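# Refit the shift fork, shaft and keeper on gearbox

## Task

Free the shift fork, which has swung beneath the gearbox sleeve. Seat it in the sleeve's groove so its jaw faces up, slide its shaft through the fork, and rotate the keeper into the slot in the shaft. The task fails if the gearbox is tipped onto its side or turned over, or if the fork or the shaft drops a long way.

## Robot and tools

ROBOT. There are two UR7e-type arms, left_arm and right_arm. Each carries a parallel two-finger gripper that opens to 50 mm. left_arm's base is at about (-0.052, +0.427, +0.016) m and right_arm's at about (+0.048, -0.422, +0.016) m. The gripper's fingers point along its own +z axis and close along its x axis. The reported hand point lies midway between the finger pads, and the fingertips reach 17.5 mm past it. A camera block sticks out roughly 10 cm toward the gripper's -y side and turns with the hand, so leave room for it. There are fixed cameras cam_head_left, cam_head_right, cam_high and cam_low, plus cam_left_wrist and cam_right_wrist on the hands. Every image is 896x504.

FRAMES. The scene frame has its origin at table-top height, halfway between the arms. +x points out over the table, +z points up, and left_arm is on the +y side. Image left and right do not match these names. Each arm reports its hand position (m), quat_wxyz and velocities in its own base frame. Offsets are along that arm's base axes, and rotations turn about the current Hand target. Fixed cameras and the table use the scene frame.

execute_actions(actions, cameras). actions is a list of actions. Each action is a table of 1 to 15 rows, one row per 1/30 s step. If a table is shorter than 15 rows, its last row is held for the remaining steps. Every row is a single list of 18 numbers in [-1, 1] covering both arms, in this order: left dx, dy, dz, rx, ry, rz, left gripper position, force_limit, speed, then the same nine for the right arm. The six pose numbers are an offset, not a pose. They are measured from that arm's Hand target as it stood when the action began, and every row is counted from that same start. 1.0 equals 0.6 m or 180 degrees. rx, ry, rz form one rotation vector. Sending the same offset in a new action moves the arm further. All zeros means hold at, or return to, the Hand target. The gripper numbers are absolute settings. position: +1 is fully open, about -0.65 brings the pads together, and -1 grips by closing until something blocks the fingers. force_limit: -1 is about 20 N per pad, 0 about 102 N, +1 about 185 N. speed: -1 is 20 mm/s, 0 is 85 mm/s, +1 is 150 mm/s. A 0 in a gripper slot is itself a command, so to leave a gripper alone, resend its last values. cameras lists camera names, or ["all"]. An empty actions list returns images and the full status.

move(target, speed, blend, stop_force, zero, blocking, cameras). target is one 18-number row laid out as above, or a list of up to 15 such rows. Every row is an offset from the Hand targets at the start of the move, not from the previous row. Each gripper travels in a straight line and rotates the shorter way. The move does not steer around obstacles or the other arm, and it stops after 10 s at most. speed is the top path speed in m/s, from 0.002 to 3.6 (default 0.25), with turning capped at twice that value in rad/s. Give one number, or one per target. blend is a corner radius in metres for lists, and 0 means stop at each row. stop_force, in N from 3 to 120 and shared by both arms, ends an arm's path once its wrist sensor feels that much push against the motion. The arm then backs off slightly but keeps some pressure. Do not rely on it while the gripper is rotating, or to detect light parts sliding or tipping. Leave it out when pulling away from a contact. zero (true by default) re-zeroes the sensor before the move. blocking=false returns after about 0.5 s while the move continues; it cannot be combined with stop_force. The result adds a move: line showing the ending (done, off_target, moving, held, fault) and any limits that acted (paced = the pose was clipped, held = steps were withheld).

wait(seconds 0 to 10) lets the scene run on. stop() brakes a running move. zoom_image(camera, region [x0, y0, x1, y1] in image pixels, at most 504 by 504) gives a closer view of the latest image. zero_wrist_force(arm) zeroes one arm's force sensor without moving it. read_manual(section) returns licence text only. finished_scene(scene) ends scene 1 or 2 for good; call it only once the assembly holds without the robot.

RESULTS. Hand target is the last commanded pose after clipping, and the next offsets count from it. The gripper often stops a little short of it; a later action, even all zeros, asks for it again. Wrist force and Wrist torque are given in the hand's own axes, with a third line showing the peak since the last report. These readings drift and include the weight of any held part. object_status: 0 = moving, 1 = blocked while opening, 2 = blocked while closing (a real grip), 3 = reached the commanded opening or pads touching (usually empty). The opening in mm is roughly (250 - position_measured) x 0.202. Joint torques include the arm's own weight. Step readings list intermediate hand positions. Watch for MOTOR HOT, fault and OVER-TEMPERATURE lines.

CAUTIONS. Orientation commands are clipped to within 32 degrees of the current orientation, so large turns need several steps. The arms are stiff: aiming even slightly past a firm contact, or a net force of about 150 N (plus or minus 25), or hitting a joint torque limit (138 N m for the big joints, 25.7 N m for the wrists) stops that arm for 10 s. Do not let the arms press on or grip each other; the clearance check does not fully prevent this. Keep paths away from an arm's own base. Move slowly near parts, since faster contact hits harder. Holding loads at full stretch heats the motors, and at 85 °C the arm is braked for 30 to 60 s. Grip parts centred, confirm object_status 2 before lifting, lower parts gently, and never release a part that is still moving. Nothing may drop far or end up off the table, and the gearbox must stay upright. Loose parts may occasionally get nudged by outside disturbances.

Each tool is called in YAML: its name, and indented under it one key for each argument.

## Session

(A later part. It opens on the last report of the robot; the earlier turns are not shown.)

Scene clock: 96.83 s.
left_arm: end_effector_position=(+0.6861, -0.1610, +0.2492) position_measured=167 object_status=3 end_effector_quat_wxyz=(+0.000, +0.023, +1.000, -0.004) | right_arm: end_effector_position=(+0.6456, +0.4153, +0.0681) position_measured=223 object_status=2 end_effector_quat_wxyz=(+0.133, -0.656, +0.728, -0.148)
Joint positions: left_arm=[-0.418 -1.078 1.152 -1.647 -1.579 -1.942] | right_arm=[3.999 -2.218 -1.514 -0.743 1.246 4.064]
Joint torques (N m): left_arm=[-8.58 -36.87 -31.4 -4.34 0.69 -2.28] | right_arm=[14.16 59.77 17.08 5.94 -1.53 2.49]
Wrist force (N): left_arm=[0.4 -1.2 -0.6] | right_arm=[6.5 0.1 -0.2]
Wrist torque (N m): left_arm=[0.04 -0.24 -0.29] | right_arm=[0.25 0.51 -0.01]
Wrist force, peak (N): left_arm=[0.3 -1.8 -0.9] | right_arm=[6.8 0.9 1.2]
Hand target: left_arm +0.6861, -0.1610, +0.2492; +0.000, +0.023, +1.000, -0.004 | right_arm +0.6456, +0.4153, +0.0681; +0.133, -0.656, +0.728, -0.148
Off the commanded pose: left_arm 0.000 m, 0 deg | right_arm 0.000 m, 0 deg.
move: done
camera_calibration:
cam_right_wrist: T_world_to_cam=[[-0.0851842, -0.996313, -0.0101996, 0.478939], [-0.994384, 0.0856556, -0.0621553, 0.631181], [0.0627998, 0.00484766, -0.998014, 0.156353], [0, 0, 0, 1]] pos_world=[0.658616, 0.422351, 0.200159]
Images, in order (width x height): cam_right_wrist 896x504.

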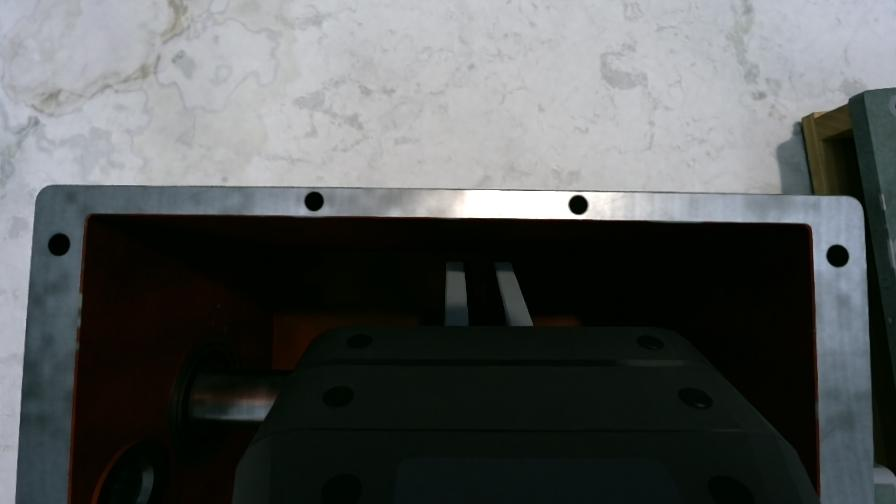

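zoom_image:
  camera: "cam_right_wrist"
  region: [420, 230, 560, 330]

Scaled by 3.600 from the camera's 896x504 image, which has a finer 1280x720 frame.

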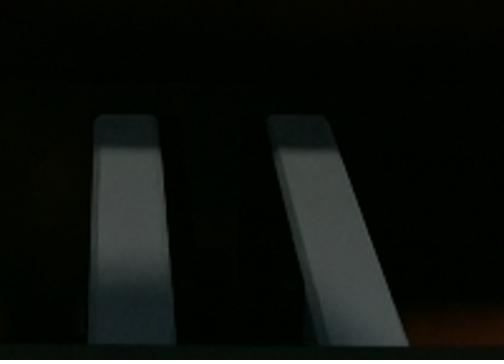

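move:
  target: [0,0,0,0,0,0,-0.1,0,0,-0.00685,0.0002,0.00843,-0.00583,-0.05525,0,-1,-0.8,-0.5]
  speed: 0.012
  cameras: ["cam_right_wrist"]

zoom_image:
  camera: "cam_right_wrist"
  region: [370, 190, 620, 330]

Scene clock: 104.67 s.
left_arm: end_effector_position=(+0.6861, -0.1610, +0.2492) position_measured=167 object_status=3 end_effector_quat_wxyz=(+0.000, +0.023, +1.000, -0.004) | right_arm: end_effector_position=(+0.6415, +0.4155, +0.0731) position_measured=223 object_status=2 end_effector_quat_wxyz=(+0.190, -0.642, +0.712, -0.211)
Joint positions: left_arm=[-0.418 -1.078 1.152 -1.647 -1.579 -1.942] | right_arm=[4.054 -2.197 -1.63 -0.557 1.09 4.077]
Joint torques (N m): left_arm=[-8.68 -36.89 -31.4 -4.37 0.62 -2.3] | right_arm=[10.27 53.6 8.89 4.04 -1.47 2.7]
Wrist force (N): left_arm=[0.3 -1.4 -0.4] | right_arm=[0.0 -3.6 -0.8]
Wrist torque (N m): left_arm=[0.02 -0.23 -0.29] | right_arm=[0.27 0.39 0.09]
Wrist force, peak (N): left_arm=[0.6 -1.9 -0.7] | right_arm=[6.7 0.8 1.3]
Hand target: left_arm +0.6861, -0.1610, +0.2492; +0.000, +0.023, +1.000, -0.004 | right_arm +0.6415, +0.4155, +0.0731; +0.190, -0.642, +0.712, -0.211
Off the commanded pose: left_arm 0.000 m, 0 deg | right_arm 0.000 m, 0 deg.
move: done
camera_calibration:
cam_right_wrist: T_world_to_cam=[[-0.0837555, -0.996465, -0.00658253, 0.477683], [-0.968561, 0.0829594, -0.234535, 0.624509], [0.234252, -0.013268, -0.972085, 0.0572997], [0, 0, 0, 1]] pos_world=[0.631462, 0.424946, 0.205314]
Images, in order (width x height): cam_right_wrist 896x504.

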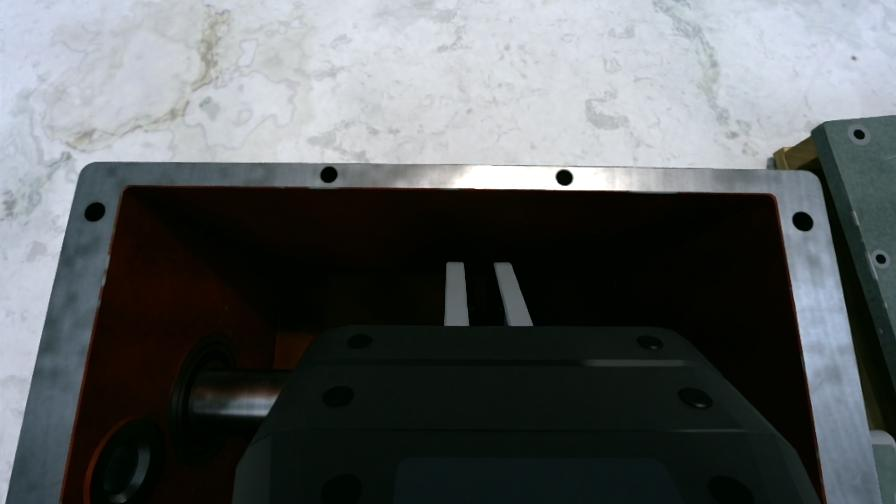

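Scaled by 2.016 from the camera's 896x504 image, which has a finer 1280x720 frame.

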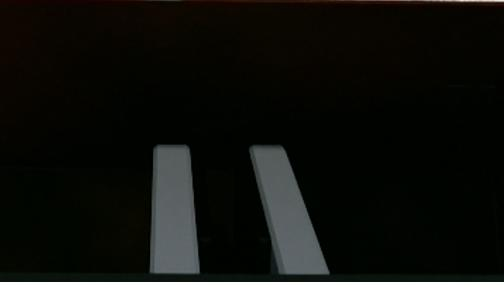

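execute_actions:
  actions: []
  cameras: ["cam_high","cam_low","cam_left_wrist"]

zoom_image:
  camera: "cam_high"
  region: [400, 200, 600, 320]

Scene clock: 105.90 s.
left_arm: end_effector_position=(+0.6861, -0.1610, +0.2492) position_measured=167 object_status=3 end_effector_quat_wxyz=(+0.000, +0.023, +1.000, -0.004) | right_arm: end_effector_position=(+0.6415, +0.4155, +0.0731) position_measured=223 object_status=2 end_effector_quat_wxyz=(+0.190, -0.642, +0.712, -0.211)
Joint positions: left_arm=[-0.418 -1.078 1.152 -1.647 -1.579 -1.942] | right_arm=[4.054 -2.197 -1.63 -0.557 1.09 4.077]
Joint velocities: within noise
Joint torques (N m): left_arm=[-8.71 -37.49 -31.25 -4.34 0.54 -2.32] | right_arm=[10.04 54.89 9.88 3.99 -1.67 2.61]
Wrist force (N): left_arm=[0.3 -1.6 -0.5] | right_arm=[-0.1 -3.9 -1.1]
Wrist torque (N m): left_arm=[-0.03 -0.23 -0.29] | right_arm=[0.26 0.38 0.09]
Wrist force, peak (N): left_arm=[0.4 -1.8 -0.6] | right_arm=[-0.2 -4.0 -1.2]
Hand target: left_arm +0.6861, -0.1610, +0.2492; +0.000, +0.023, +1.000, -0.004 | right_arm +0.6415, +0.4155, +0.0731; +0.190, -0.642, +0.712, -0.211
Tool commands: left_gripper/position=-0.1 left_gripper/force_limit=+0.0 left_gripper/speed=+0.0 right_gripper/position=-1.0 right_gripper/force_limit=-0.8 right_gripper/speed=-0.5
Off the commanded pose: left_arm 0.000 m, 0 deg | right_arm 0.000 m, 0 deg.
camera_calibration:
cam_left_wrist: T_world_to_cam=[[-0.99937, 0.0341522, 0.0096931, 0.696871], [0.0353734, 0.934798, 0.353413, 0.0493976], [0.00300873, 0.353533, -0.935417, 0.423522], [0, 0, 0, 1]] pos_world=[0.69341, -0.219705, 0.371957]
Images, in order (width x height): cam_high 896x504, cam_low 896x504, cam_left_wrist 896x504.

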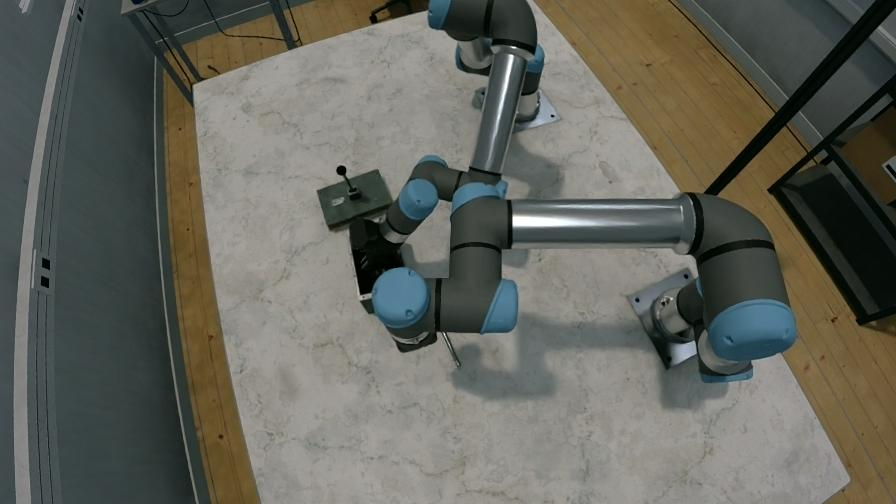

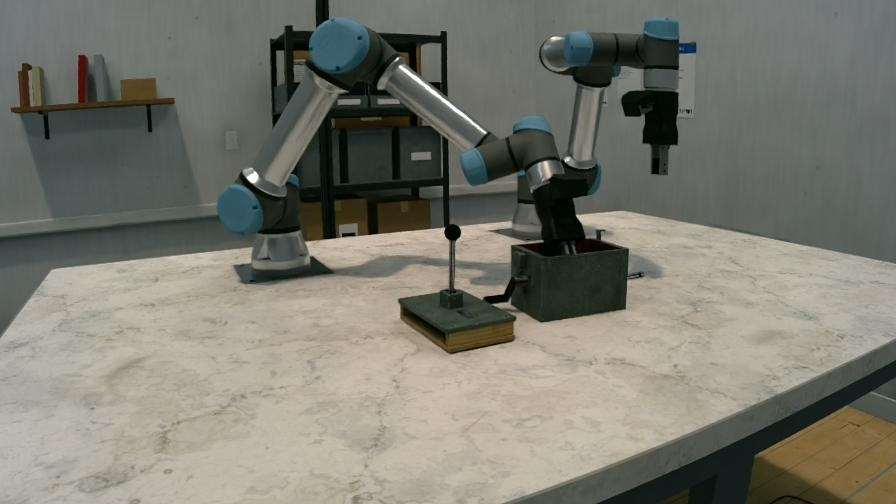

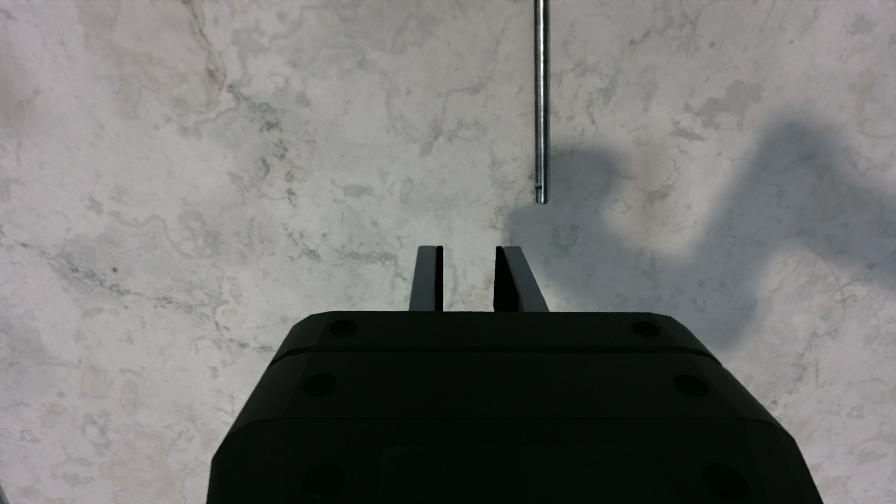

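Scaled by 2.520 from the camera's 896x504 image, which has a finer 1280x720 frame.

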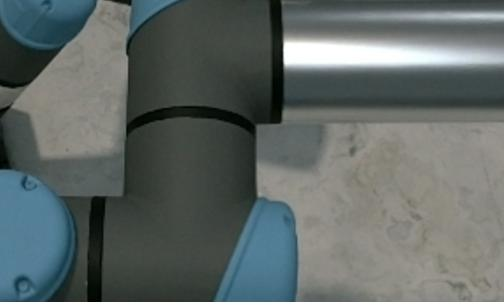

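zoom_image:
  camera: "cam_low"
  region: [490, 180, 650, 330]

zoom_image:
  camera: "cam_high"
  region: [340, 200, 450, 320]

Scaled by 3.150 from the camera's 896x504 image, which has a finer 1280x720 frame.

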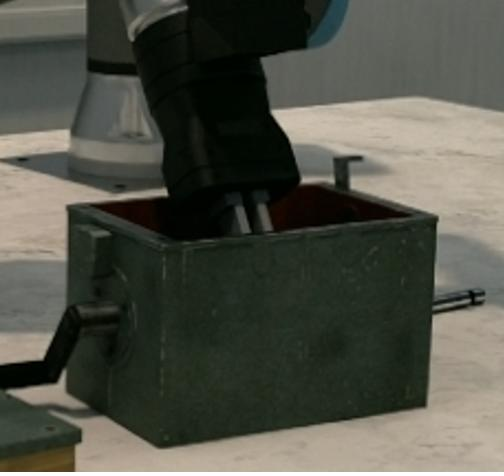

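Scaled by 4.200 from the camera's 896x504 image, which has a finer 1280x720 frame.

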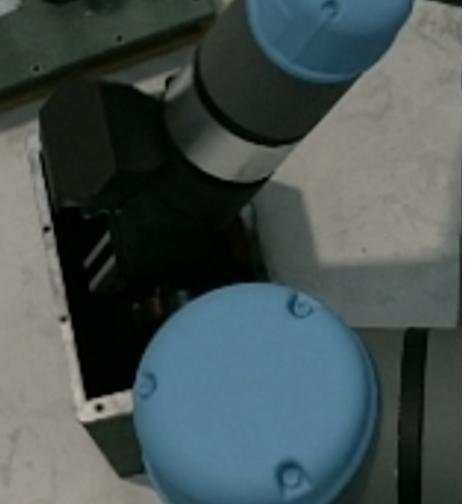

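move:
  target: [0.0115,-0.1477,-0.192,-0.34,0.0165,0,-0.1,0,0,0,0,0,0,0,0,-1,-0.8,-0.5]
  speed: 0.2
  cameras: ["cam_left_wrist"]

zoom_image:
  camera: "cam_left_wrist"
  region: [330, 0, 630, 220]

Scene clock: 109.43 s.
left_arm: end_effector_position=(+0.6930, -0.2497, +0.1341) position_measured=167 object_status=3 end_effector_quat_wxyz=(-0.013, +0.020, +0.858, -0.513) | right_arm: end_effector_position=(+0.6415, +0.4155, +0.0731) position_measured=223 object_status=2 end_effector_quat_wxyz=(+0.190, -0.642, +0.712, -0.211)
Joint positions: left_arm=[-0.221 -0.816 1.493 -2.555 -2.621 -1.924] | right_arm=[4.054 -2.197 -1.63 -0.557 1.09 4.077]
Joint torques (N m): left_arm=[7.41 -40.16 -11.81 -4.83 -3.39 -2.24] | right_arm=[10.52 54.17 9.64 4.13 -1.69 2.38]
Wrist force (N): left_arm=[2.0 0.9 0.6] | right_arm=[-0.1 -2.9 0.2]
Wrist torque (N m): left_arm=[0.27 -0.29 0.17] | right_arm=[0.27 0.44 0.09]
Wrist force, peak (N): left_arm=[1.6 1.9 1.2] | right_arm=[-0.3 -4.0 -1.3]
Hand target: left_arm +0.6930, -0.2497, +0.1340; -0.013, +0.020, +0.858, -0.513 | right_arm +0.6415, +0.4155, +0.0731; +0.190, -0.642, +0.712, -0.211
Off the commanded pose: left_arm 0.000 m, 0 deg | right_arm 0.000 m, 0 deg.
move: done
camera_calibration:
cam_left_wrist: T_world_to_cam=[[-0.998595, 0.0501455, 0.0171369, 0.710395], [0.0269576, 0.759106, -0.650409, 0.269294], [-0.0456238, -0.649033, -0.759391, 0.106879], [0, 0, 0, 1]] pos_world=[0.707014, -0.170678, 0.24414]
Images, in order (width x height): cam_left_wrist 896x504.

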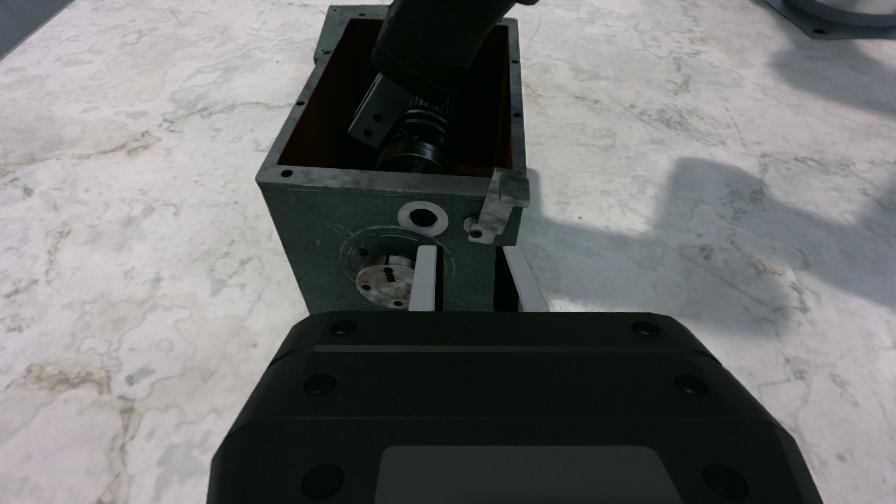

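Scaled by 1.680 from the camera's 896x504 image, which has a finer 1280x720 frame.

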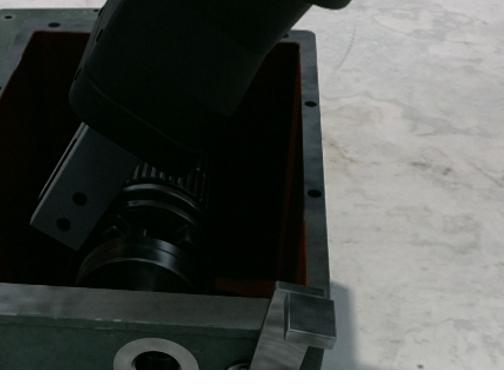

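zoom_image:
  camera: "cam_left_wrist"
  region: [330, 60, 470, 180]

Scaled by 3.600 from the camera's 896x504 image, which has a finer 1280x720 frame.

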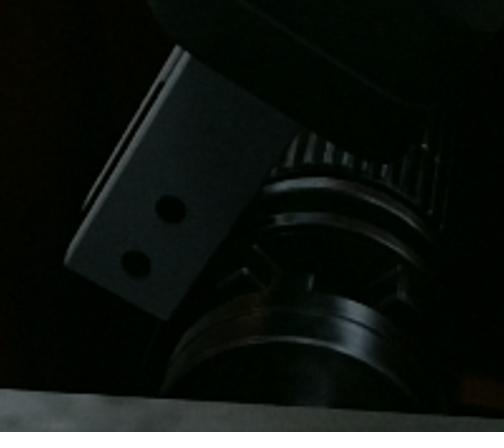

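move:
  target:
    - [0,0,0,0,0,0,-0.1,0,0,0.00683,-0.0003,-0.00833,0.00583,0.05525,0,-1,-0.8,-0.5]
    - [0,0,0,0,0,0,-0.1,0,0,0.00967,-0.0007,-0.013,0.00875,0.08288,0,-1,-0.8,-0.5]
    - [0,0,0,0,0,0,-0.1,0,0,0.01117,-0.0007,-0.01783,0.01167,0.1105,0,-1,-0.8,-0.5]
    - [0,0,0,0,0,0,-0.1,0,0,0.01317,-0.0008,-0.02267,0.01458,0.13813,0,-1,-0.8,-0.5]
  speed: 0.015
  blend: [0.002,0.002,0.002,0]

Scene clock: 124.43 s.
left_arm: end_effector_position=(+0.6930, -0.2497, +0.1340) position_measured=167 object_status=3 end_effector_quat_wxyz=(-0.013, +0.020, +0.858, -0.513) | right_arm: end_effector_position=(+0.6477, +0.4150, +0.0641) position_measured=223 object_status=2 end_effector_quat_wxyz=(+0.092, -0.663, +0.736, -0.102)
Joint positions: left_arm=[-0.221 -0.816 1.493 -2.555 -2.621 -1.924] | right_arm=[3.96 -2.247 -1.422 -0.875 1.352 4.046]
Joint torques (N m): left_arm=[1.88 -39.96 -12.28 -4.88 -2.64 -2.13] | right_arm=[-4.25 41.28 33.84 3.03 2.22 -2.78]
Wrist force (N): left_arm=[1.7 1.1 0.6] | right_arm=[6.6 0.4 -0.5]
Wrist torque (N m): left_arm=[0.31 -0.26 0.17] | right_arm=[0.29 0.39 0.11]
Wrist force, peak (N): left_arm=[2.3 1.1 1.1] | right_arm=[7.8 1.7 -1.8]
Hand target: left_arm +0.6930, -0.2497, +0.1340; -0.013, +0.020, +0.858, -0.513 | right_arm +0.6477, +0.4150, +0.0641; +0.092, -0.663, +0.736, -0.102 (not the last commanded pose)
Off the commanded pose: left_arm 0.000 m, 0 deg | right_arm 0.005 m, 8 deg.
move: off_target (right_arm; path cut at 10 s); path passed 2 of 4 targets

move:
  target: [0,0,0,0,0,0,-0.1,0,0,0.00283,0,-0.00767,0.00467,0.0442,0,-1,-0.8,-0.5]
  speed: 0.03
  cameras: ["cam_left_wrist"]

zoom_image:
  camera: "cam_left_wrist"
  region: [340, 40, 500, 180]

Scene clock: 127.27 s.
left_arm: end_effector_position=(+0.6930, -0.2497, +0.1340) position_measured=167 object_status=3 end_effector_quat_wxyz=(-0.013, +0.020, +0.858, -0.513) | right_arm: end_effector_position=(+0.6494, +0.4150, +0.0595) position_measured=223 object_status=2 end_effector_quat_wxyz=(+0.045, -0.668, +0.741, -0.050)
Joint positions: left_arm=[-0.221 -0.816 1.493 -2.555 -2.621 -1.924] | right_arm=[3.92 -2.292 -1.309 -1.025 1.466 4.02]
Joint torques (N m): left_arm=[-0.03 -40.4 -11.99 -4.81 -2.48 -2.18] | right_arm=[-1.29 41.44 33.2 2.59 3.61 -2.53]
Wrist force (N): left_arm=[2.0 0.8 0.7] | right_arm=[7.7 -4.8 -3.3]
Wrist torque (N m): left_arm=[0.27 -0.30 0.17] | right_arm=[0.17 0.45 0.12]
Wrist force, peak (N): left_arm=[2.2 1.0 0.6] | right_arm=[7.7 -5.5 -3.5]
Hand target: left_arm +0.6930, -0.2497, +0.1340; -0.013, +0.020, +0.858, -0.513 | right_arm +0.6494, +0.4150, +0.0595; +0.045, -0.668, +0.741, -0.050
Off the commanded pose: left_arm 0.000 m, 0 deg | right_arm 0.000 m, 0 deg.
move: done
camera_calibration:
cam_left_wrist: T_world_to_cam=[[-0.998598, 0.050071, 0.0172013, 0.71037], [0.0268593, 0.75911, -0.650407, 0.269299], [-0.0456242, -0.649033, -0.759391, 0.106803], [0, 0, 0, 1]] pos_world=[0.707014, -0.170678, 0.24404]
Images, in order (width x height): cam_left_wrist 896x504.

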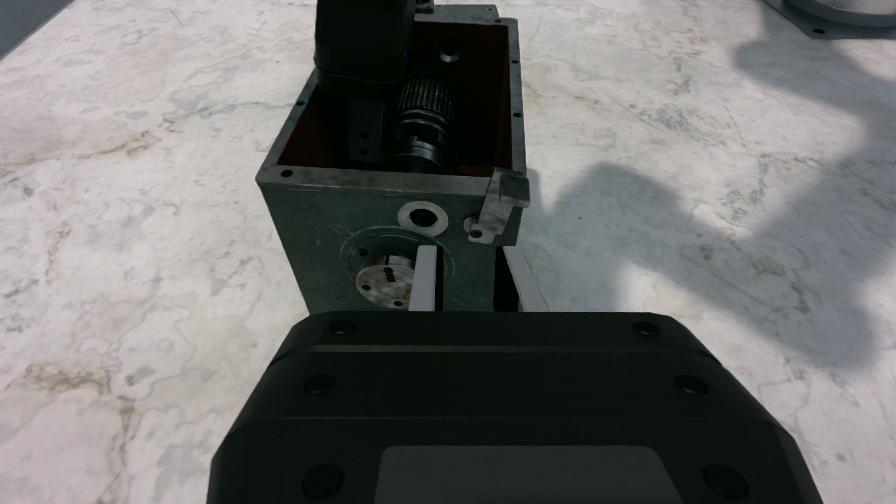

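Scaled by 3.150 from the camera's 896x504 image, which has a finer 1280x720 frame.

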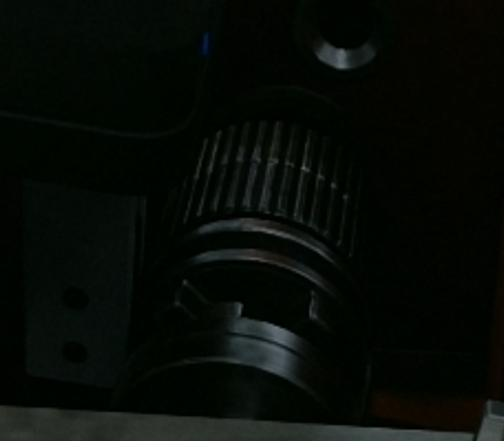

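execute_actions:
  actions:
    - [[0,0,0,0,0,0,-0.1,0,0,0,0,0,0,0,0,-0.1,-0.8,-0.5]]
    - [[0,0,0,0,0,0,-0.1,0,0,0.002,-0.0005,0.0004,0,0,0,-0.1,-0.8,-0.5]]

move:
  target: [0,0,0,0,0,0,-0.1,0,0,0,0,0.0074,0,0,0,-0.1,-0.8,-0.5]
  speed: 0.02

move:
  target: [0,0,0,0,0,0,-0.1,0,0,-0.006,0.0006,0,0,0,0,-0.1,-0.5,-0.5]
  speed: 0.004
  stop_force: 4

execute_actions:
  actions:
    - [[0,0,0,0,0,0,-0.1,0,0,0,0,0,0,0,0,-1,-0.5,-0.5]]

Scene clock: 129.00 s.
left_arm: end_effector_position=(+0.6930, -0.2497, +0.1340) position_measured=167 object_status=3 end_effector_quat_wxyz=(-0.013, +0.020, +0.858, -0.513) | right_arm: end_effector_position=(+0.6506, +0.4147, +0.0597) position_measured=167 object_status=3 end_effector_quat_wxyz=(+0.045, -0.668, +0.741, -0.050)
Joint positions: left_arm=[-0.221 -0.816 1.493 -2.555 -2.621 -1.924] | right_arm=[3.918 -2.294 -1.305 -1.027 1.467 4.018]
Joint torques (N m): left_arm=[-0.85 -40.36 -12.33 -4.8 -2.35 -2.12] | right_arm=[-8.81 41.19 32.62 1.66 1.18 -2.71]
Wrist force (N): left_arm=[1.7 0.7 0.5] | right_arm=[-1.3 0.9 -1.1]
Wrist torque (N m): left_arm=[0.25 -0.26 0.18] | right_arm=[0.26 0.29 0.18]
Wrist force, peak (N): left_arm=[2.2 1.0 0.9] | right_arm=[7.8 -4.8 -3.5]
Hand target: left_arm +0.6930, -0.2497, +0.1340; -0.013, +0.020, +0.858, -0.513 | right_arm +0.6506, +0.4147, +0.0597; +0.045, -0.668, +0.741, -0.050
Off the commanded pose: left_arm 0.000 m, 0 deg | right_arm 0.000 m, 0 deg.
Step readings (end_effector_position of left_arm | right_arm):
0: (+0.6930, -0.2497, +0.1340) | (+0.6494, +0.4150, +0.0595)
1: (+0.6930, -0.2497, +0.1340) | (+0.6494, +0.4150, +0.0595)
2: (+0.6930, -0.2497, +0.1340) | (+0.6494, +0.4151, +0.0595)
4: (+0.6930, -0.2497, +0.1340) | (+0.6494, +0.4151, +0.0595)
8: (+0.6930, -0.2497, +0.1340) | (+0.6494, +0.4151, +0.0595)
15: (+0.6930, -0.2497, +0.1340) | (+0.6494, +0.4151, +0.0595)
16: (+0.6930, -0.2497, +0.1340) | (+0.6494, +0.4151, +0.0595)
17: (+0.6930, -0.2497, +0.1340) | (+0.6496, +0.4150, +0.0595)
19: (+0.6930, -0.2497, +0.1340) | (+0.6501, +0.4149, +0.0596)
23: (+0.6930, -0.2497, +0.1340) | (+0.6505, +0.4148, +0.0597)
30: (+0.6930, -0.2497, +0.1340) | (+0.6506, +0.4147, +0.0597)

Scene clock: 129.70 s.
left_arm: end_effector_position=(+0.6930, -0.2497, +0.1340) position_measured=167 object_status=3 end_effector_quat_wxyz=(-0.013, +0.020, +0.858, -0.513) | right_arm: end_effector_position=(+0.6506, +0.4147, +0.0641) position_measured=167 object_status=3 end_effector_quat_wxyz=(+0.045, -0.668, +0.741, -0.050)
Joint positions: left_arm=[-0.221 -0.816 1.493 -2.555 -2.621 -1.924] | right_arm=[3.918 -2.289 -1.301 -1.035 1.467 4.018]
Joint torques (N m): left_arm=[-1.58 -40.16 -12.38 -4.81 -2.36 -2.07] | right_arm=[-9.4 60.83 33.37 1.75 1.09 -2.6]
Wrist force (N): left_arm=[1.8 0.9 0.3] | right_arm=[-1.2 0.6 -1.0]
Wrist torque (N m): left_arm=[0.29 -0.26 0.18] | right_arm=[0.22 0.27 0.19]
Wrist force, peak (N): left_arm=[2.2 0.9 0.8] | right_arm=[-1.5 0.9 -1.1]
Hand target: left_arm +0.6930, -0.2497, +0.1340; -0.013, +0.020, +0.858, -0.513 | right_arm +0.6506, +0.4147, +0.0641; +0.045, -0.668, +0.741, -0.050
Off the commanded pose: left_arm 0.000 m, 0 deg | right_arm 0.000 m, 0 deg.
move: done

Scene clock: 131.30 s.
left_arm: end_effector_position=(+0.6930, -0.2497, +0.1340) position_measured=167 object_status=3 end_effector_quat_wxyz=(-0.013, +0.020, +0.858, -0.513) | right_arm: end_effector_position=(+0.6486, +0.4150, +0.0642) position_measured=167 object_status=3 end_effector_quat_wxyz=(+0.045, -0.668, +0.741, -0.050)
Joint positions: left_arm=[-0.221 -0.816 1.493 -2.555 -2.621 -1.924] | right_arm=[3.92 -2.286 -1.307 -1.033 1.466 4.02]
Joint torques (N m): left_arm=[-2.43 -40.28 -12.21 -4.89 -2.2 -2.1] | right_arm=[-4.18 41.41 31.84 1.12 1.93 -2.42]
Wrist force (N): left_arm=[2.2 0.9 0.4] | right_arm=[-1.4 -3.8 -2.5]
Wrist torque (N m): left_arm=[0.30 -0.33 0.17] | right_arm=[0.18 0.30 0.04]
Wrist force, peak (N): left_arm=[2.1 0.9 0.7] | right_arm=[-1.5 -6.3 -1.6]
Hand target: left_arm +0.6930, -0.2497, +0.1340; -0.013, +0.020, +0.858, -0.513 | right_arm +0.6486, +0.4149, +0.0642; +0.045, -0.668, +0.741, -0.050 (not the last commanded pose)
Off the commanded pose: left_arm 0.000 m, 0 deg | right_arm 0.002 m, 0 deg.
move: contact (right_arm)

Scene clock: 132.00 s.
left_arm: end_effector_position=(+0.6930, -0.2497, +0.1340) position_measured=167 object_status=3 end_effector_quat_wxyz=(-0.013, +0.020, +0.858, -0.513) | right_arm: end_effector_position=(+0.6486, +0.4150, +0.0642) position_measured=216 object_status=2 end_effector_quat_wxyz=(+0.045, -0.668, +0.741, -0.050)
Joint positions: left_arm=[-0.221 -0.816 1.493 -2.555 -2.621 -1.924] | right_arm=[3.92 -2.286 -1.307 -1.033 1.466 4.02]
Joint torques (N m): left_arm=[-2.59 -40 -11.92 -4.74 -2.1 -2.07] | right_arm=[3.49 44.43 19.71 0.22 -2.49 -2.19]
Wrist force (N): left_arm=[1.9 0.7 0.7] | right_arm=[-7.9 -3.4 -2.7]
Wrist torque (N m): left_arm=[0.26 -0.29 0.18] | right_arm=[0.20 0.27 0.21]
Wrist force, peak (N): left_arm=[2.3 1.0 0.4] | right_arm=[-7.1 -6.7 0.5]
Hand target: left_arm +0.6930, -0.2497, +0.1340; -0.013, +0.020, +0.858, -0.513 | right_arm +0.6486, +0.4149, +0.0642; +0.045, -0.668, +0.741, -0.050
Off the commanded pose: left_arm 0.000 m, 0 deg | right_arm 0.000 m, 0 deg.
Step readings (end_effector_position of left_arm | right_arm):
0: (+0.6930, -0.2497, +0.1340) | (+0.6486, +0.4150, +0.0642)
1: (+0.6930, -0.2497, +0.1340) | (+0.6486, +0.4150, +0.0642)
2: (+0.6930, -0.2497, +0.1340) | (+0.6486, +0.4150, +0.0642)
4: (+0.6930, -0.2497, +0.1340) | (+0.6486, +0.4149, +0.0641)
8: (+0.6930, -0.2497, +0.1340) | (+0.6486, +0.4150, +0.0642)
15: (+0.6930, -0.2497, +0.1340) | (+0.6486, +0.4150, +0.0642)

execute_actions:
  actions:
    - [[0,0,0,0,0,0,-0.1,0,0,0,0.0006,0,0,0,0,-1,-0.5,-0.5]]

move:
  target: [0,0,0,0,0,0,-0.1,0,0,0.00085,-0.0001,0.00342,0.00117,0.01105,0,-1,-0.5,-0.5]
  speed: 0.02

move:
  target: [0,0,0,0,0,0,-0.1,0,0,0.00085,-0.0001,0.00342,0.00117,0.01105,0,-1,-0.5,-0.5]
  speed: 0.02

Scene clock: 133.07 s.
left_arm: end_effector_position=(+0.6930, -0.2497, +0.1340) position_measured=167 object_status=3 end_effector_quat_wxyz=(-0.013, +0.020, +0.858, -0.513) | right_arm: end_effector_position=(+0.6486, +0.4153, +0.0642) position_measured=216 object_status=2 end_effector_quat_wxyz=(+0.045, -0.668, +0.741, -0.050)
Joint positions: left_arm=[-0.221 -0.816 1.493 -2.555 -2.621 -1.924] | right_arm=[3.921 -2.286 -1.306 -1.033 1.466 4.021]
Joint torques (N m): left_arm=[-3.1 -40.01 -12.41 -4.83 -2.09 -2.07] | right_arm=[8.41 39.07 30.5 2.74 -0.03 2.33]
Wrist force (N): left_arm=[1.9 1.0 0.3] | right_arm=[1.2 -0.3 -5.5]
Wrist torque (N m): left_arm=[0.30 -0.28 0.17] | right_arm=[0.20 0.32 0.11]
Wrist force, peak (N): left_arm=[2.2 0.8 0.7] | right_arm=[-8.4 -3.0 -2.8]
Hand target: left_arm +0.6930, -0.2497, +0.1340; -0.013, +0.020, +0.858, -0.513 | right_arm +0.6486, +0.4153, +0.0642; +0.045, -0.668, +0.741, -0.050
Off the commanded pose: left_arm 0.000 m, 0 deg | right_arm 0.000 m, 0 deg.
Step readings (end_effector_position of left_arm | right_arm):
0: (+0.6930, -0.2497, +0.1340) | (+0.6486, +0.4150, +0.0642)
1: (+0.6930, -0.2497, +0.1340) | (+0.6486, +0.4150, +0.0642)
2: (+0.6930, -0.2497, +0.1340) | (+0.6486, +0.4150, +0.0641)
4: (+0.6930, -0.2497, +0.1340) | (+0.6486, +0.4151, +0.0641)
8: (+0.6930, -0.2497, +0.1340) | (+0.6486, +0.4152, +0.0641)
15: (+0.6930, -0.2497, +0.1340) | (+0.6486, +0.4153, +0.0642)

Scene clock: 134.27 s.
left_arm: end_effector_position=(+0.6930, -0.2497, +0.1340) position_measured=167 object_status=3 end_effector_quat_wxyz=(-0.013, +0.020, +0.858, -0.513) | right_arm: end_effector_position=(+0.6491, +0.4152, +0.0662) position_measured=234 object_status=2 end_effector_quat_wxyz=(+0.034, -0.668, +0.742, -0.037)
Joint positions: left_arm=[-0.221 -0.816 1.493 -2.555 -2.621 -1.924] | right_arm=[3.911 -2.297 -1.273 -1.078 1.494 4.013]
Joint torques (N m): left_arm=[-4.27 -40.15 -12.09 -4.77 -1.97 -2.1] | right_arm=[-6.39 45.1 37.38 3 2.46 -2.47]
Wrist force (N): left_arm=[1.9 1.0 0.1] | right_arm=[4.7 1.2 0.9]
Wrist torque (N m): left_arm=[0.31 -0.28 0.18] | right_arm=[0.27 0.28 0.13]
Wrist force, peak (N): left_arm=[2.0 0.9 1.1] | right_arm=[2.7 -5.3 2.6]
Hand target: left_arm +0.6930, -0.2497, +0.1340; -0.013, +0.020, +0.858, -0.513 | right_arm +0.6491, +0.4152, +0.0662; +0.034, -0.668, +0.742, -0.037
Off the commanded pose: left_arm 0.000 m, 0 deg | right_arm 0.000 m, 0 deg.
move: done

Scene clock: 135.47 s.
left_arm: end_effector_position=(+0.6930, -0.2497, +0.1340) position_measured=167 object_status=3 end_effector_quat_wxyz=(-0.013, +0.020, +0.858, -0.513) | right_arm: end_effector_position=(+0.6496, +0.4152, +0.0683) position_measured=234 object_status=2 end_effector_quat_wxyz=(+0.022, -0.669, +0.743, -0.024)
Joint positions: left_arm=[-0.221 -0.816 1.493 -2.555 -2.621 -1.924] | right_arm=[3.901 -2.308 -1.238 -1.123 1.521 4.004]
Joint torques (N m): left_arm=[-4.81 -39.96 -11.92 -4.74 -1.95 -2.13] | right_arm=[-5.74 44.08 35.33 3 2.23 -2.5]
Wrist force (N): left_arm=[2.2 0.4 0.5] | right_arm=[4.0 1.0 1.8]
Wrist torque (N m): left_arm=[0.21 -0.33 0.19] | right_arm=[0.26 0.37 0.14]
Wrist force, peak (N): left_arm=[2.3 1.1 0.5] | right_arm=[5.1 1.6 2.8]
Hand target: left_arm +0.6930, -0.2497, +0.1340; -0.013, +0.020, +0.858, -0.513 | right_arm +0.6496, +0.4152, +0.0683; +0.022, -0.669, +0.743, -0.024
Off the commanded pose: left_arm 0.000 m, 0 deg | right_arm 0.000 m, 0 deg.
move: done

execute_actions:
  actions:
    - [[0,0,0,0,0,0,-0.1,0,0,0,0,0,0,0,0,-0.1,-0.5,-0.5]]

move:
  target:
    - [0,0,0,0,0,0,-0.1,0,0,0.0025,-0.0002,0,-0.00233,-0.0221,0,-0.1,-0.5,-0.5]
    - [0,0,0,0,0,0,-0.1,0,0,0.0025,-0.0002,-0.0192,-0.00233,-0.0221,0,-0.1,-0.5,-0.5]
  speed: 0.03
  stop_force: 6

move:
  target: [0,0,0,0,0,0,-0.1,0,0,-0.006,0.0006,0,0,0,0,-0.1,-0.5,-0.5]
  speed: 0.004
  stop_force: 4

Scene clock: 140.77 s.
left_arm: end_effector_position=(+0.6930, -0.2497, +0.1340) position_measured=167 object_status=3 end_effector_quat_wxyz=(-0.013, +0.020, +0.858, -0.513) | right_arm: end_effector_position=(+0.6496, +0.4152, +0.0683) position_measured=167 object_status=3 end_effector_quat_wxyz=(+0.022, -0.669, +0.743, -0.024)
Joint positions: left_arm=[-0.221 -0.816 1.493 -2.555 -2.621 -1.924] | right_arm=[3.901 -2.308 -1.238 -1.123 1.521 4.004]
Joint torques (N m): left_arm=[-6.17 -40.49 -12.03 -4.69 -1.69 -2] | right_arm=[-5.16 45.06 26.21 2.23 -1.9 -2.79]
Wrist force (N): left_arm=[1.8 0.7 0.4] | right_arm=[-1.0 0.4 -0.6]
Wrist torque (N m): left_arm=[0.25 -0.28 0.17] | right_arm=[0.17 0.25 0.19]
Wrist force, peak (N): left_arm=[2.1 1.0 1.1] | right_arm=[4.3 1.1 3.1]
Hand target: left_arm +0.6930, -0.2497, +0.1340; -0.013, +0.020, +0.858, -0.513 | right_arm +0.6496, +0.4152, +0.0683; +0.022, -0.669, +0.743, -0.024
Off the commanded pose: left_arm 0.000 m, 0 deg | right_arm 0.000 m, 0 deg.
Step readings (end_effector_position of left_arm | right_arm):
0: (+0.6930, -0.2497, +0.1340) | (+0.6496, +0.4152, +0.0683)
1: (+0.6930, -0.2497, +0.1340) | (+0.6496, +0.4152, +0.0683)
2: (+0.6930, -0.2497, +0.1340) | (+0.6496, +0.4152, +0.0683)
4: (+0.6930, -0.2497, +0.1340) | (+0.6496, +0.4152, +0.0683)
8: (+0.6930, -0.2497, +0.1340) | (+0.6496, +0.4152, +0.0683)
15: (+0.6930, -0.2497, +0.1340) | (+0.6496, +0.4152, +0.0683)

Scene clock: 143.20 s.
left_arm: end_effector_position=(+0.6930, -0.2497, +0.1340) position_measured=167 object_status=3 end_effector_quat_wxyz=(-0.013, +0.020, +0.858, -0.513) | right_arm: end_effector_position=(+0.6511, +0.4151, +0.0567) position_measured=167 object_status=3 end_effector_quat_wxyz=(+0.045, -0.668, +0.741, -0.050)
Joint positions: left_arm=[-0.221 -0.816 1.493 -2.555 -2.621 -1.924] | right_arm=[3.918 -2.299 -1.305 -1.022 1.467 4.018]
Joint torques (N m): left_arm=[-6.03 -40.42 -12.31 -4.74 -1.56 -1.93] | right_arm=[8.45 41.26 14.63 4.28 -2.16 2.35]
Wrist force (N): left_arm=[1.7 0.7 0.6] | right_arm=[-1.0 0.3 -1.0]
Wrist torque (N m): left_arm=[0.26 -0.26 0.18] | right_arm=[0.17 0.24 0.09]
Wrist force, peak (N): left_arm=[2.2 0.8 0.6] | right_arm=[-0.9 0.5 -1.5]
Hand target: left_arm +0.6930, -0.2497, +0.1340; -0.013, +0.020, +0.858, -0.513 | right_arm +0.6511, +0.4151, +0.0567; +0.045, -0.668, +0.741, -0.050
Off the commanded pose: left_arm 0.000 m, 0 deg | right_arm 0.000 m, 0 deg.
move: done

Scene clock: 144.73 s.
left_arm: end_effector_position=(+0.6930, -0.2497, +0.1340) position_measured=167 object_status=3 end_effector_quat_wxyz=(-0.013, +0.020, +0.858, -0.513) | right_arm: end_effector_position=(+0.6495, +0.4152, +0.0567) position_measured=167 object_status=3 end_effector_quat_wxyz=(+0.045, -0.668, +0.741, -0.050)
Joint positions: left_arm=[-0.221 -0.816 1.493 -2.555 -2.621 -1.924] | right_arm=[3.92 -2.296 -1.311 -1.02 1.466 4.02]
Joint torques (N m): left_arm=[-6.27 -40.39 -12.33 -4.73 -1.42 -1.93] | right_arm=[-5.39 40.02 31.04 1.06 2.19 -2.19]
Wrist force (N): left_arm=[1.8 0.9 0.6] | right_arm=[-0.8 -4.4 -0.8]
Wrist torque (N m): left_arm=[0.27 -0.26 0.18] | right_arm=[0.11 0.26 0.03]
Wrist force, peak (N): left_arm=[2.1 1.0 0.9] | right_arm=[-1.1 -7.5 -1.7]
Hand target: left_arm +0.6930, -0.2497, +0.1340; -0.013, +0.020, +0.858, -0.513 | right_arm +0.6495, +0.4152, +0.0567; +0.045, -0.668, +0.741, -0.050 (not the last commanded pose)
Off the commanded pose: left_arm 0.000 m, 0 deg | right_arm 0.002 m, 0 deg.
move: contact (right_arm)

execute_actions:
  actions:
    - [[0,0,0,0,0,0,-0.1,0,0,0.0012,0.0003,0,0,0,0,-0.1,-0.5,-0.5]]
    - [[0,0,0,0,0,0,-0.1,0,0,0,0,0,0,0,0,-0.42,-0.8,-0.5]]

move:
  target: [0,0,0,0,0,0,-0.1,0,0,-0.006,0.0006,0,0,0,0,-0.42,-0.8,-0.5]
  speed: 0.004
  stop_force: 4

execute_actions:
  actions:
    - [[0,0,0,0,0,0,-0.1,0,0,0,0,0,0,0,0,-1,-0.5,-0.5]]

Scene clock: 146.13 s.
left_arm: end_effector_position=(+0.6930, -0.2497, +0.1340) position_measured=167 object_status=3 end_effector_quat_wxyz=(-0.013, +0.020, +0.858, -0.513) | right_arm: end_effector_position=(+0.6502, +0.4153, +0.0567) position_measured=215 object_status=3 end_effector_quat_wxyz=(+0.045, -0.668, +0.741, -0.050)
Joint positions: left_arm=[-0.221 -0.816 1.493 -2.555 -2.621 -1.924] | right_arm=[3.919 -2.297 -1.308 -1.021 1.466 4.019]
Joint torques (N m): left_arm=[-6.34 -40.2 -12.1 -4.67 -1.36 -1.91] | right_arm=[9.76 46.05 32.12 5.8 2.5 -1.87]
Wrist force (N): left_arm=[1.6 1.1 0.5] | right_arm=[7.1 1.5 -0.4]
Wrist torque (N m): left_arm=[0.31 -0.24 0.18] | right_arm=[0.18 0.38 0.05]
Wrist force, peak (N): left_arm=[2.1 1.0 0.6] | right_arm=[8.5 0.9 -1.9]
Hand target: left_arm +0.6930, -0.2497, +0.1340; -0.013, +0.020, +0.858, -0.513 | right_arm +0.6502, +0.4154, +0.0567; +0.045, -0.668, +0.741, -0.050
Off the commanded pose: left_arm 0.000 m, 0 deg | right_arm 0.000 m, 0 deg.
Step readings (end_effector_position of left_arm | right_arm):
0: (+0.6930, -0.2497, +0.1340) | (+0.6495, +0.4152, +0.0567)
1: (+0.6930, -0.2497, +0.1340) | (+0.6495, +0.4152, +0.0567)
2: (+0.6930, -0.2497, +0.1340) | (+0.6496, +0.4153, +0.0567)
4: (+0.6930, -0.2497, +0.1340) | (+0.6499, +0.4154, +0.0567)
8: (+0.6930, -0.2497, +0.1340) | (+0.6501, +0.4154, +0.0567)
15: (+0.6930, -0.2497, +0.1340) | (+0.6502, +0.4154, +0.0567)
16: (+0.6930, -0.2497, +0.1340) | (+0.6502, +0.4154, +0.0567)
17: (+0.6930, -0.2497, +0.1340) | (+0.6502, +0.4154, +0.0567)
19: (+0.6930, -0.2497, +0.1340) | (+0.6502, +0.4154, +0.0567)
23: (+0.6930, -0.2497, +0.1340) | (+0.6502, +0.4153, +0.0567)
30: (+0.6930, -0.2497, +0.1340) | (+0.6502, +0.4153, +0.0567)

Scene clock: 147.37 s.
left_arm: end_effector_position=(+0.6930, -0.2497, +0.1340) position_measured=167 object_status=3 end_effector_quat_wxyz=(-0.013, +0.020, +0.858, -0.513) | right_arm: end_effector_position=(+0.6497, +0.4155, +0.0567) position_measured=215 object_status=3 end_effector_quat_wxyz=(+0.045, -0.668, +0.741, -0.050)
Joint positions: left_arm=[-0.221 -0.816 1.493 -2.555 -2.621 -1.924] | right_arm=[3.92 -2.297 -1.309 -1.02 1.466 4.019]
Joint torques (N m): left_arm=[-6.18 -40.16 -12.53 -4.65 -1.25 -1.95] | right_arm=[-0.73 40.37 35.18 3.36 2.22 -2.5]
Wrist force (N): left_arm=[1.7 1.0 0.5] | right_arm=[8.6 -1.1 -2.4]
Wrist torque (N m): left_arm=[0.29 -0.24 0.17] | right_arm=[0.15 0.38 0.02]
Wrist force, peak (N): left_arm=[2.3 0.8 0.6] | right_arm=[8.4 -4.9 0.6]
Hand target: left_arm +0.6930, -0.2497, +0.1340; -0.013, +0.020, +0.858, -0.513 | right_arm +0.6498, +0.4155, +0.0567; +0.045, -0.668, +0.741, -0.050 (not the last commanded pose)
Off the commanded pose: left_arm 0.000 m, 0 deg | right_arm 0.003 m, 0 deg.
move: contact (right_arm)

Scene clock: 148.07 s.
left_arm: end_effector_position=(+0.6930, -0.2497, +0.1340) position_measured=167 object_status=3 end_effector_quat_wxyz=(-0.013, +0.020, +0.858, -0.513) | right_arm: end_effector_position=(+0.6498, +0.4155, +0.0567) position_measured=225 object_status=2 end_effector_quat_wxyz=(+0.045, -0.668, +0.741, -0.050)
Joint positions: left_arm=[-0.221 -0.816 1.493 -2.555 -2.621 -1.924] | right_arm=[3.92 -2.297 -1.309 -1.02 1.466 4.019]
Joint torques (N m): left_arm=[-5.98 -40.14 -12.57 -4.67 -1.29 -1.88] | right_arm=[-0.87 43.24 31.99 4.18 2.49 -2.12]
Wrist force (N): left_arm=[2.0 0.9 0.3] | right_arm=[7.5 -2.3 -1.7]
Wrist torque (N m): left_arm=[0.28 -0.29 0.18] | right_arm=[0.16 0.36 0.04]
Wrist force, peak (N): left_arm=[2.3 0.9 0.5] | right_arm=[8.6 -1.8 -2.8]
Hand target: left_arm +0.6930, -0.2497, +0.1340; -0.013, +0.020, +0.858, -0.513 | right_arm +0.6498, +0.4155, +0.0567; +0.045, -0.668, +0.741, -0.050
Off the commanded pose: left_arm 0.000 m, 0 deg | right_arm 0.000 m, 0 deg.
Step readings (end_effector_position of left_arm | right_arm):
0: (+0.6930, -0.2497, +0.1340) | (+0.6497, +0.4155, +0.0567)
1: (+0.6930, -0.2497, +0.1340) | (+0.6497, +0.4155, +0.0567)
2: (+0.6930, -0.2497, +0.1340) | (+0.6497, +0.4155, +0.0567)
4: (+0.6930, -0.2497, +0.1340) | (+0.6498, +0.4155, +0.0567)
8: (+0.6930, -0.2497, +0.1340) | (+0.6498, +0.4155, +0.0567)
15: (+0.6930, -0.2497, +0.1340) | (+0.6498, +0.4155, +0.0567)

move:
  target: [0,0,0,0,0,0,-0.1,0,0,-0.0037,-0.0002,0.00993,-0.00583,-0.05525,0,-1,-0.5,-0.5]
  speed: 0.03

move:
  target: [0,0,0,0,0,0,-0.1,0,0,-0.00533,0.00055,0.00914,-0.00583,-0.05525,0,-1,-0.5,-0.5]
  speed: 0.03

Scene clock: 151.53 s.
left_arm: end_effector_position=(+0.6930, -0.2497, +0.1340) position_measured=167 object_status=3 end_effector_quat_wxyz=(-0.013, +0.020, +0.858, -0.513) | right_arm: end_effector_position=(+0.6475, +0.4153, +0.0626) position_measured=225 object_status=2 end_effector_quat_wxyz=(+0.103, -0.661, +0.734, -0.115)
Joint positions: left_arm=[-0.221 -0.816 1.493 -2.555 -2.621 -1.924] | right_arm=[3.971 -2.242 -1.449 -0.833 1.323 4.051]
Joint torques (N m): left_arm=[-6.84 -40.27 -12.35 -4.64 -0.97 -1.86] | right_arm=[12.37 55.17 11.06 3.32 -0.3 2.22]
Wrist force (N): left_arm=[1.8 1.0 0.5] | right_arm=[1.5 -9.1 1.1]
Wrist torque (N m): left_arm=[0.29 -0.27 0.17] | right_arm=[0.07 0.26 0.14]
Wrist force, peak (N): left_arm=[2.3 1.3 0.4] | right_arm=[1.1 -11.4 -0.9]
Hand target: left_arm +0.6930, -0.2497, +0.1340; -0.013, +0.020, +0.858, -0.513 | right_arm +0.6475, +0.4153, +0.0626; +0.103, -0.661, +0.734, -0.115
Off the commanded pose: left_arm 0.000 m, 0 deg | right_arm 0.000 m, 0 deg.
move: done

Scene clock: 154.80 s.
left_arm: end_effector_position=(+0.6930, -0.2497, +0.1340) position_measured=167 object_status=3 end_effector_quat_wxyz=(-0.013, +0.020, +0.858, -0.513) | right_arm: end_effector_position=(+0.6443, +0.4157, +0.0681) position_measured=225 object_status=2 end_effector_quat_wxyz=(+0.160, -0.650, +0.721, -0.178)
Joint positions: left_arm=[-0.221 -0.816 1.493 -2.555 -2.621 -1.924] | right_arm=[4.025 -2.209 -1.572 -0.649 1.172 4.071]
Joint torques (N m): left_arm=[-6.42 -40.31 -12.93 -4.67 -0.93 -1.8] | right_arm=[15.7 53.31 8.34 3.07 0.13 2.47]
Wrist force (N): left_arm=[2.0 0.6 0.7] | right_arm=[1.4 -12.4 -0.9]
Wrist torque (N m): left_arm=[0.24 -0.29 0.18] | right_arm=[0.04 0.29 0.14]
Wrist force, peak (N): left_arm=[2.2 1.2 0.6] | right_arm=[1.2 -17.9 -0.8]
Hand target: left_arm +0.6930, -0.2497, +0.1340; -0.013, +0.020, +0.858, -0.513 | right_arm +0.6443, +0.4157, +0.0681; +0.160, -0.650, +0.721, -0.178
Off the commanded pose: left_arm 0.000 m, 0 deg | right_arm 0.000 m, 0 deg.
move: done

move:
  target:
    - [0,0,0,0,0,0,-0.1,0,0,0.0012,-0.0001,0.0006,0,0,0,-1,-0.5,-0.5]
    - [0,0,0,0,0,0,-0.1,0,0,-0.0053,0.00056,0.00893,-0.00583,-0.05525,0,-1,-0.5,-0.5]
  speed: 0.03
  cameras: ["cam_left_wrist"]

zoom_image:
  camera: "cam_left_wrist"
  region: [320, 40, 500, 180]

Scene clock: 158.83 s.
left_arm: end_effector_position=(+0.6930, -0.2497, +0.1340) position_measured=167 object_status=3 end_effector_quat_wxyz=(-0.013, +0.020, +0.858, -0.513) | right_arm: end_effector_position=(+0.6412, +0.4160, +0.0735) position_measured=225 object_status=2 end_effector_quat_wxyz=(+0.216, -0.633, +0.703, -0.241)
Joint positions: left_arm=[-0.221 -0.816 1.493 -2.555 -2.621 -1.924] | right_arm=[4.079 -2.203 -1.674 -0.462 1.014 4.075]
Joint torques (N m): left_arm=[-6.51 -40.17 -12.49 -4.57 -0.92 -1.79] | right_arm=[8.81 38.36 16.16 6.39 -3.39 -2.63]
Wrist force (N): left_arm=[1.9 0.7 0.5] | right_arm=[4.6 7.1 -2.4]
Wrist torque (N m): left_arm=[0.26 -0.28 0.17] | right_arm=[0.34 0.33 0.05]
Wrist force, peak (N): left_arm=[2.3 1.1 0.9] | right_arm=[1.3 -12.4 -1.2]
Hand target: left_arm +0.6930, -0.2497, +0.1340; -0.013, +0.020, +0.858, -0.513 | right_arm +0.6412, +0.4160, +0.0735; +0.216, -0.633, +0.703, -0.241
Off the commanded pose: left_arm 0.000 m, 0 deg | right_arm 0.000 m, 0 deg.
move: done
camera_calibration:
cam_left_wrist: T_world_to_cam=[[-0.998598, 0.05007, 0.0172022, 0.71037], [0.0268579, 0.759111, -0.650407, 0.2693], [-0.0456242, -0.649033, -0.759391, 0.106803], [0, 0, 0, 1]] pos_world=[0.707014, -0.170678, 0.24404]
Images, in order (width x height): cam_left_wrist 896x504.

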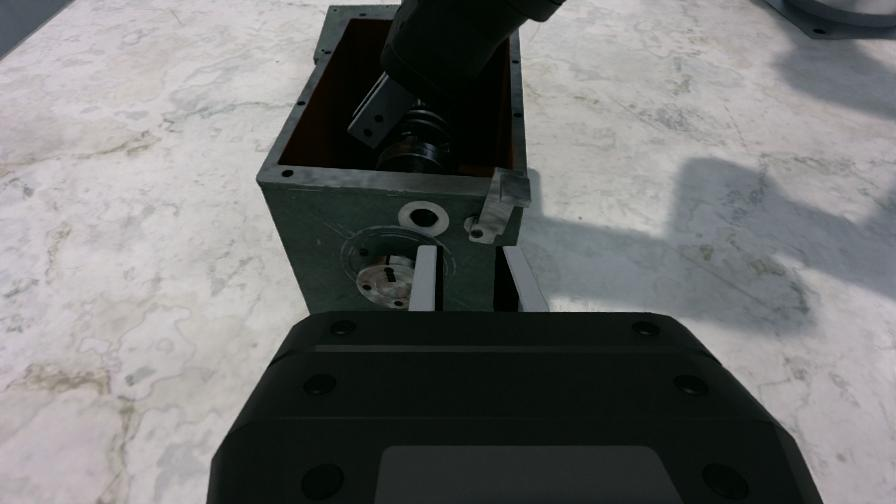

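Scaled by 2.800 from the camera's 896x504 image, which has a finer 1280x720 frame.

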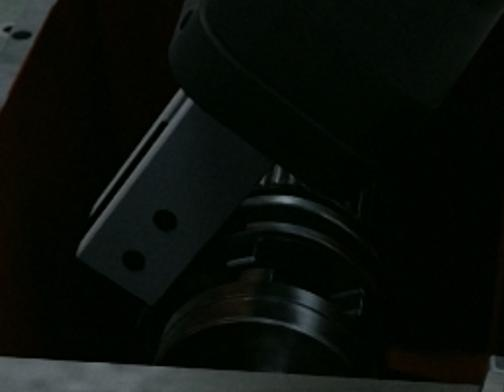

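move:
  target: [0,0,0,0,0,0,-0.1,0,0,-0.00398,0.00042,0.00717,0,0,0,-1,-0.5,-0.5]
  speed: 0.008

Scene clock: 159.93 s.
left_arm: end_effector_position=(+0.6930, -0.2497, +0.1340) position_measured=167 object_status=3 end_effector_quat_wxyz=(-0.013, +0.020, +0.858, -0.513) | right_arm: end_effector_position=(+0.6388, +0.4163, +0.0777) position_measured=225 object_status=2 end_effector_quat_wxyz=(+0.216, -0.633, +0.703, -0.241)
Joint positions: left_arm=[-0.221 -0.816 1.493 -2.555 -2.621 -1.924] | right_arm=[4.082 -2.193 -1.678 -0.471 1.013 4.078]
Joint torques (N m): left_arm=[-6.33 -39.99 -12.96 -4.59 -0.93 -1.78] | right_arm=[10.57 57.94 13.09 3.67 -2.84 2.48]
Wrist force (N): left_arm=[2.1 0.6 0.8] | right_arm=[3.2 5.7 2.5]
Wrist torque (N m): left_arm=[0.22 -0.33 0.17] | right_arm=[0.50 0.37 0.00]
Wrist force, peak (N): left_arm=[2.3 1.1 0.8] | right_arm=[4.9 8.3 -1.2]
Hand target: left_arm +0.6930, -0.2497, +0.1340; -0.013, +0.020, +0.858, -0.513 | right_arm +0.6388, +0.4163, +0.0778; +0.216, -0.633, +0.703, -0.241
Off the commanded pose: left_arm 0.000 m, 0 deg | right_arm 0.000 m, 0 deg.
move: done

move:
  target: [0,0,0,0,0,0,-0.1,0,0,-0.0048,0.0005,0.00625,0,0,0,-1,-0.5,-0.5]
  speed: 0.008

move:
  target: [0,0,0,0,0,0,-0.1,0,0,-0.00572,0.0006,0.00567,0,0,0,-1,-0.5,-0.5]
  speed: 0.008
  cameras: ["cam_left_wrist"]

zoom_image:
  camera: "cam_left_wrist"
  region: [320, 40, 500, 180]

Scene clock: 160.87 s.
left_arm: end_effector_position=(+0.6930, -0.2497, +0.1340) position_measured=167 object_status=3 end_effector_quat_wxyz=(-0.013, +0.020, +0.858, -0.513) | right_arm: end_effector_position=(+0.6359, +0.4166, +0.0815) position_measured=225 object_status=2 end_effector_quat_wxyz=(+0.216, -0.633, +0.703, -0.241)
Joint positions: left_arm=[-0.221 -0.816 1.493 -2.555 -2.621 -1.924] | right_arm=[4.086 -2.183 -1.682 -0.478 1.011 4.083]
Joint torques (N m): left_arm=[-6.29 -40.49 -12.59 -4.57 -0.94 -1.74] | right_arm=[8.79 58.09 14.65 3.15 -2.79 2.83]
Wrist force (N): left_arm=[2.1 0.7 0.5] | right_arm=[2.6 5.0 2.6]
Wrist torque (N m): left_arm=[0.24 -0.31 0.17] | right_arm=[0.49 0.37 0.01]
Wrist force, peak (N): left_arm=[2.2 1.1 0.3] | right_arm=[3.1 6.2 2.9]
Hand target: left_arm +0.6930, -0.2497, +0.1340; -0.013, +0.020, +0.858, -0.513 | right_arm +0.6359, +0.4166, +0.0815; +0.216, -0.633, +0.703, -0.241
Off the commanded pose: left_arm 0.000 m, 0 deg | right_arm 0.000 m, 0 deg.
move: done

Scene clock: 161.70 s.
left_arm: end_effector_position=(+0.6930, -0.2497, +0.1340) position_measured=167 object_status=3 end_effector_quat_wxyz=(-0.013, +0.020, +0.858, -0.513) | right_arm: end_effector_position=(+0.6325, +0.4169, +0.0849) position_measured=225 object_status=2 end_effector_quat_wxyz=(+0.216, -0.633, +0.703, -0.241)
Joint positions: left_arm=[-0.221 -0.816 1.493 -2.555 -2.621 -1.924] | right_arm=[4.091 -2.173 -1.688 -0.485 1.01 4.088]
Joint torques (N m): left_arm=[-6.18 -40.23 -13.02 -4.55 -0.94 -1.73] | right_arm=[10.77 55.68 12.85 3.05 -2.76 2.55]
Wrist force (N): left_arm=[2.0 0.8 1.0] | right_arm=[1.6 3.0 0.7]
Wrist torque (N m): left_arm=[0.27 -0.30 0.17] | right_arm=[0.42 0.38 0.02]
Wrist force, peak (N): left_arm=[2.1 1.0 1.1] | right_arm=[2.4 5.0 3.1]
Hand target: left_arm +0.6930, -0.2497, +0.1340; -0.013, +0.020, +0.858, -0.513 | right_arm +0.6325, +0.4169, +0.0849; +0.216, -0.633, +0.703, -0.241
Off the commanded pose: left_arm 0.000 m, 0 deg | right_arm 0.000 m, 0 deg.
move: done
camera_calibration:
cam_left_wrist: T_world_to_cam=[[-0.998598, 0.05007, 0.0172022, 0.71037], [0.0268579, 0.759111, -0.650407, 0.2693], [-0.0456242, -0.649033, -0.759391, 0.106803], [0, 0, 0, 1]] pos_world=[0.707014, -0.170678, 0.24404]
Images, in order (width x height): cam_left_wrist 896x504.

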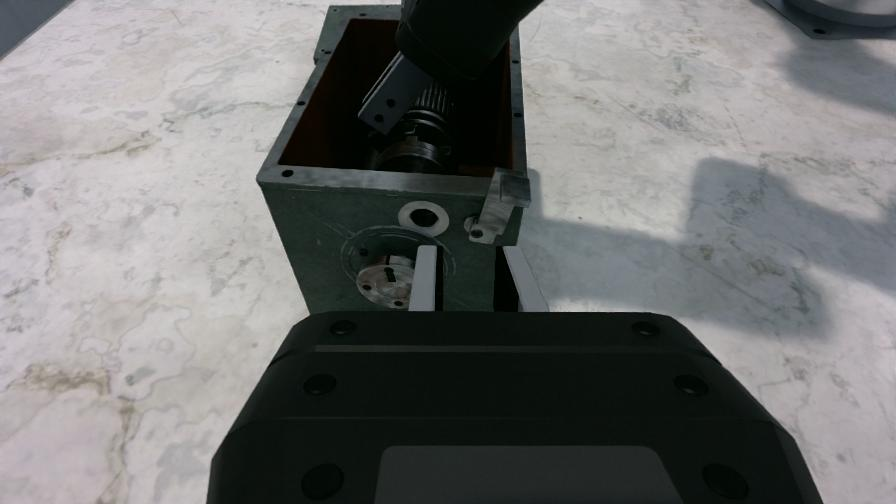

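Scaled by 2.800 from the camera's 896x504 image, which has a finer 1280x720 frame.

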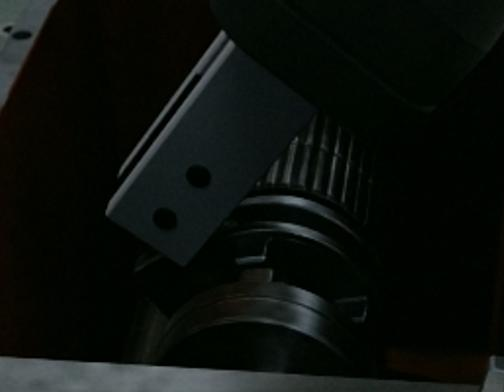

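zoom_image:
  camera: "cam_left_wrist"
  region: [345, 100, 425, 172]

Scaled by 6.300 from the camera's 896x504 image, which has a finer 1280x720 frame.

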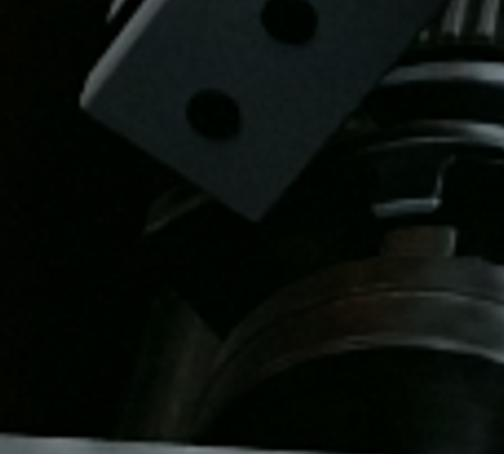

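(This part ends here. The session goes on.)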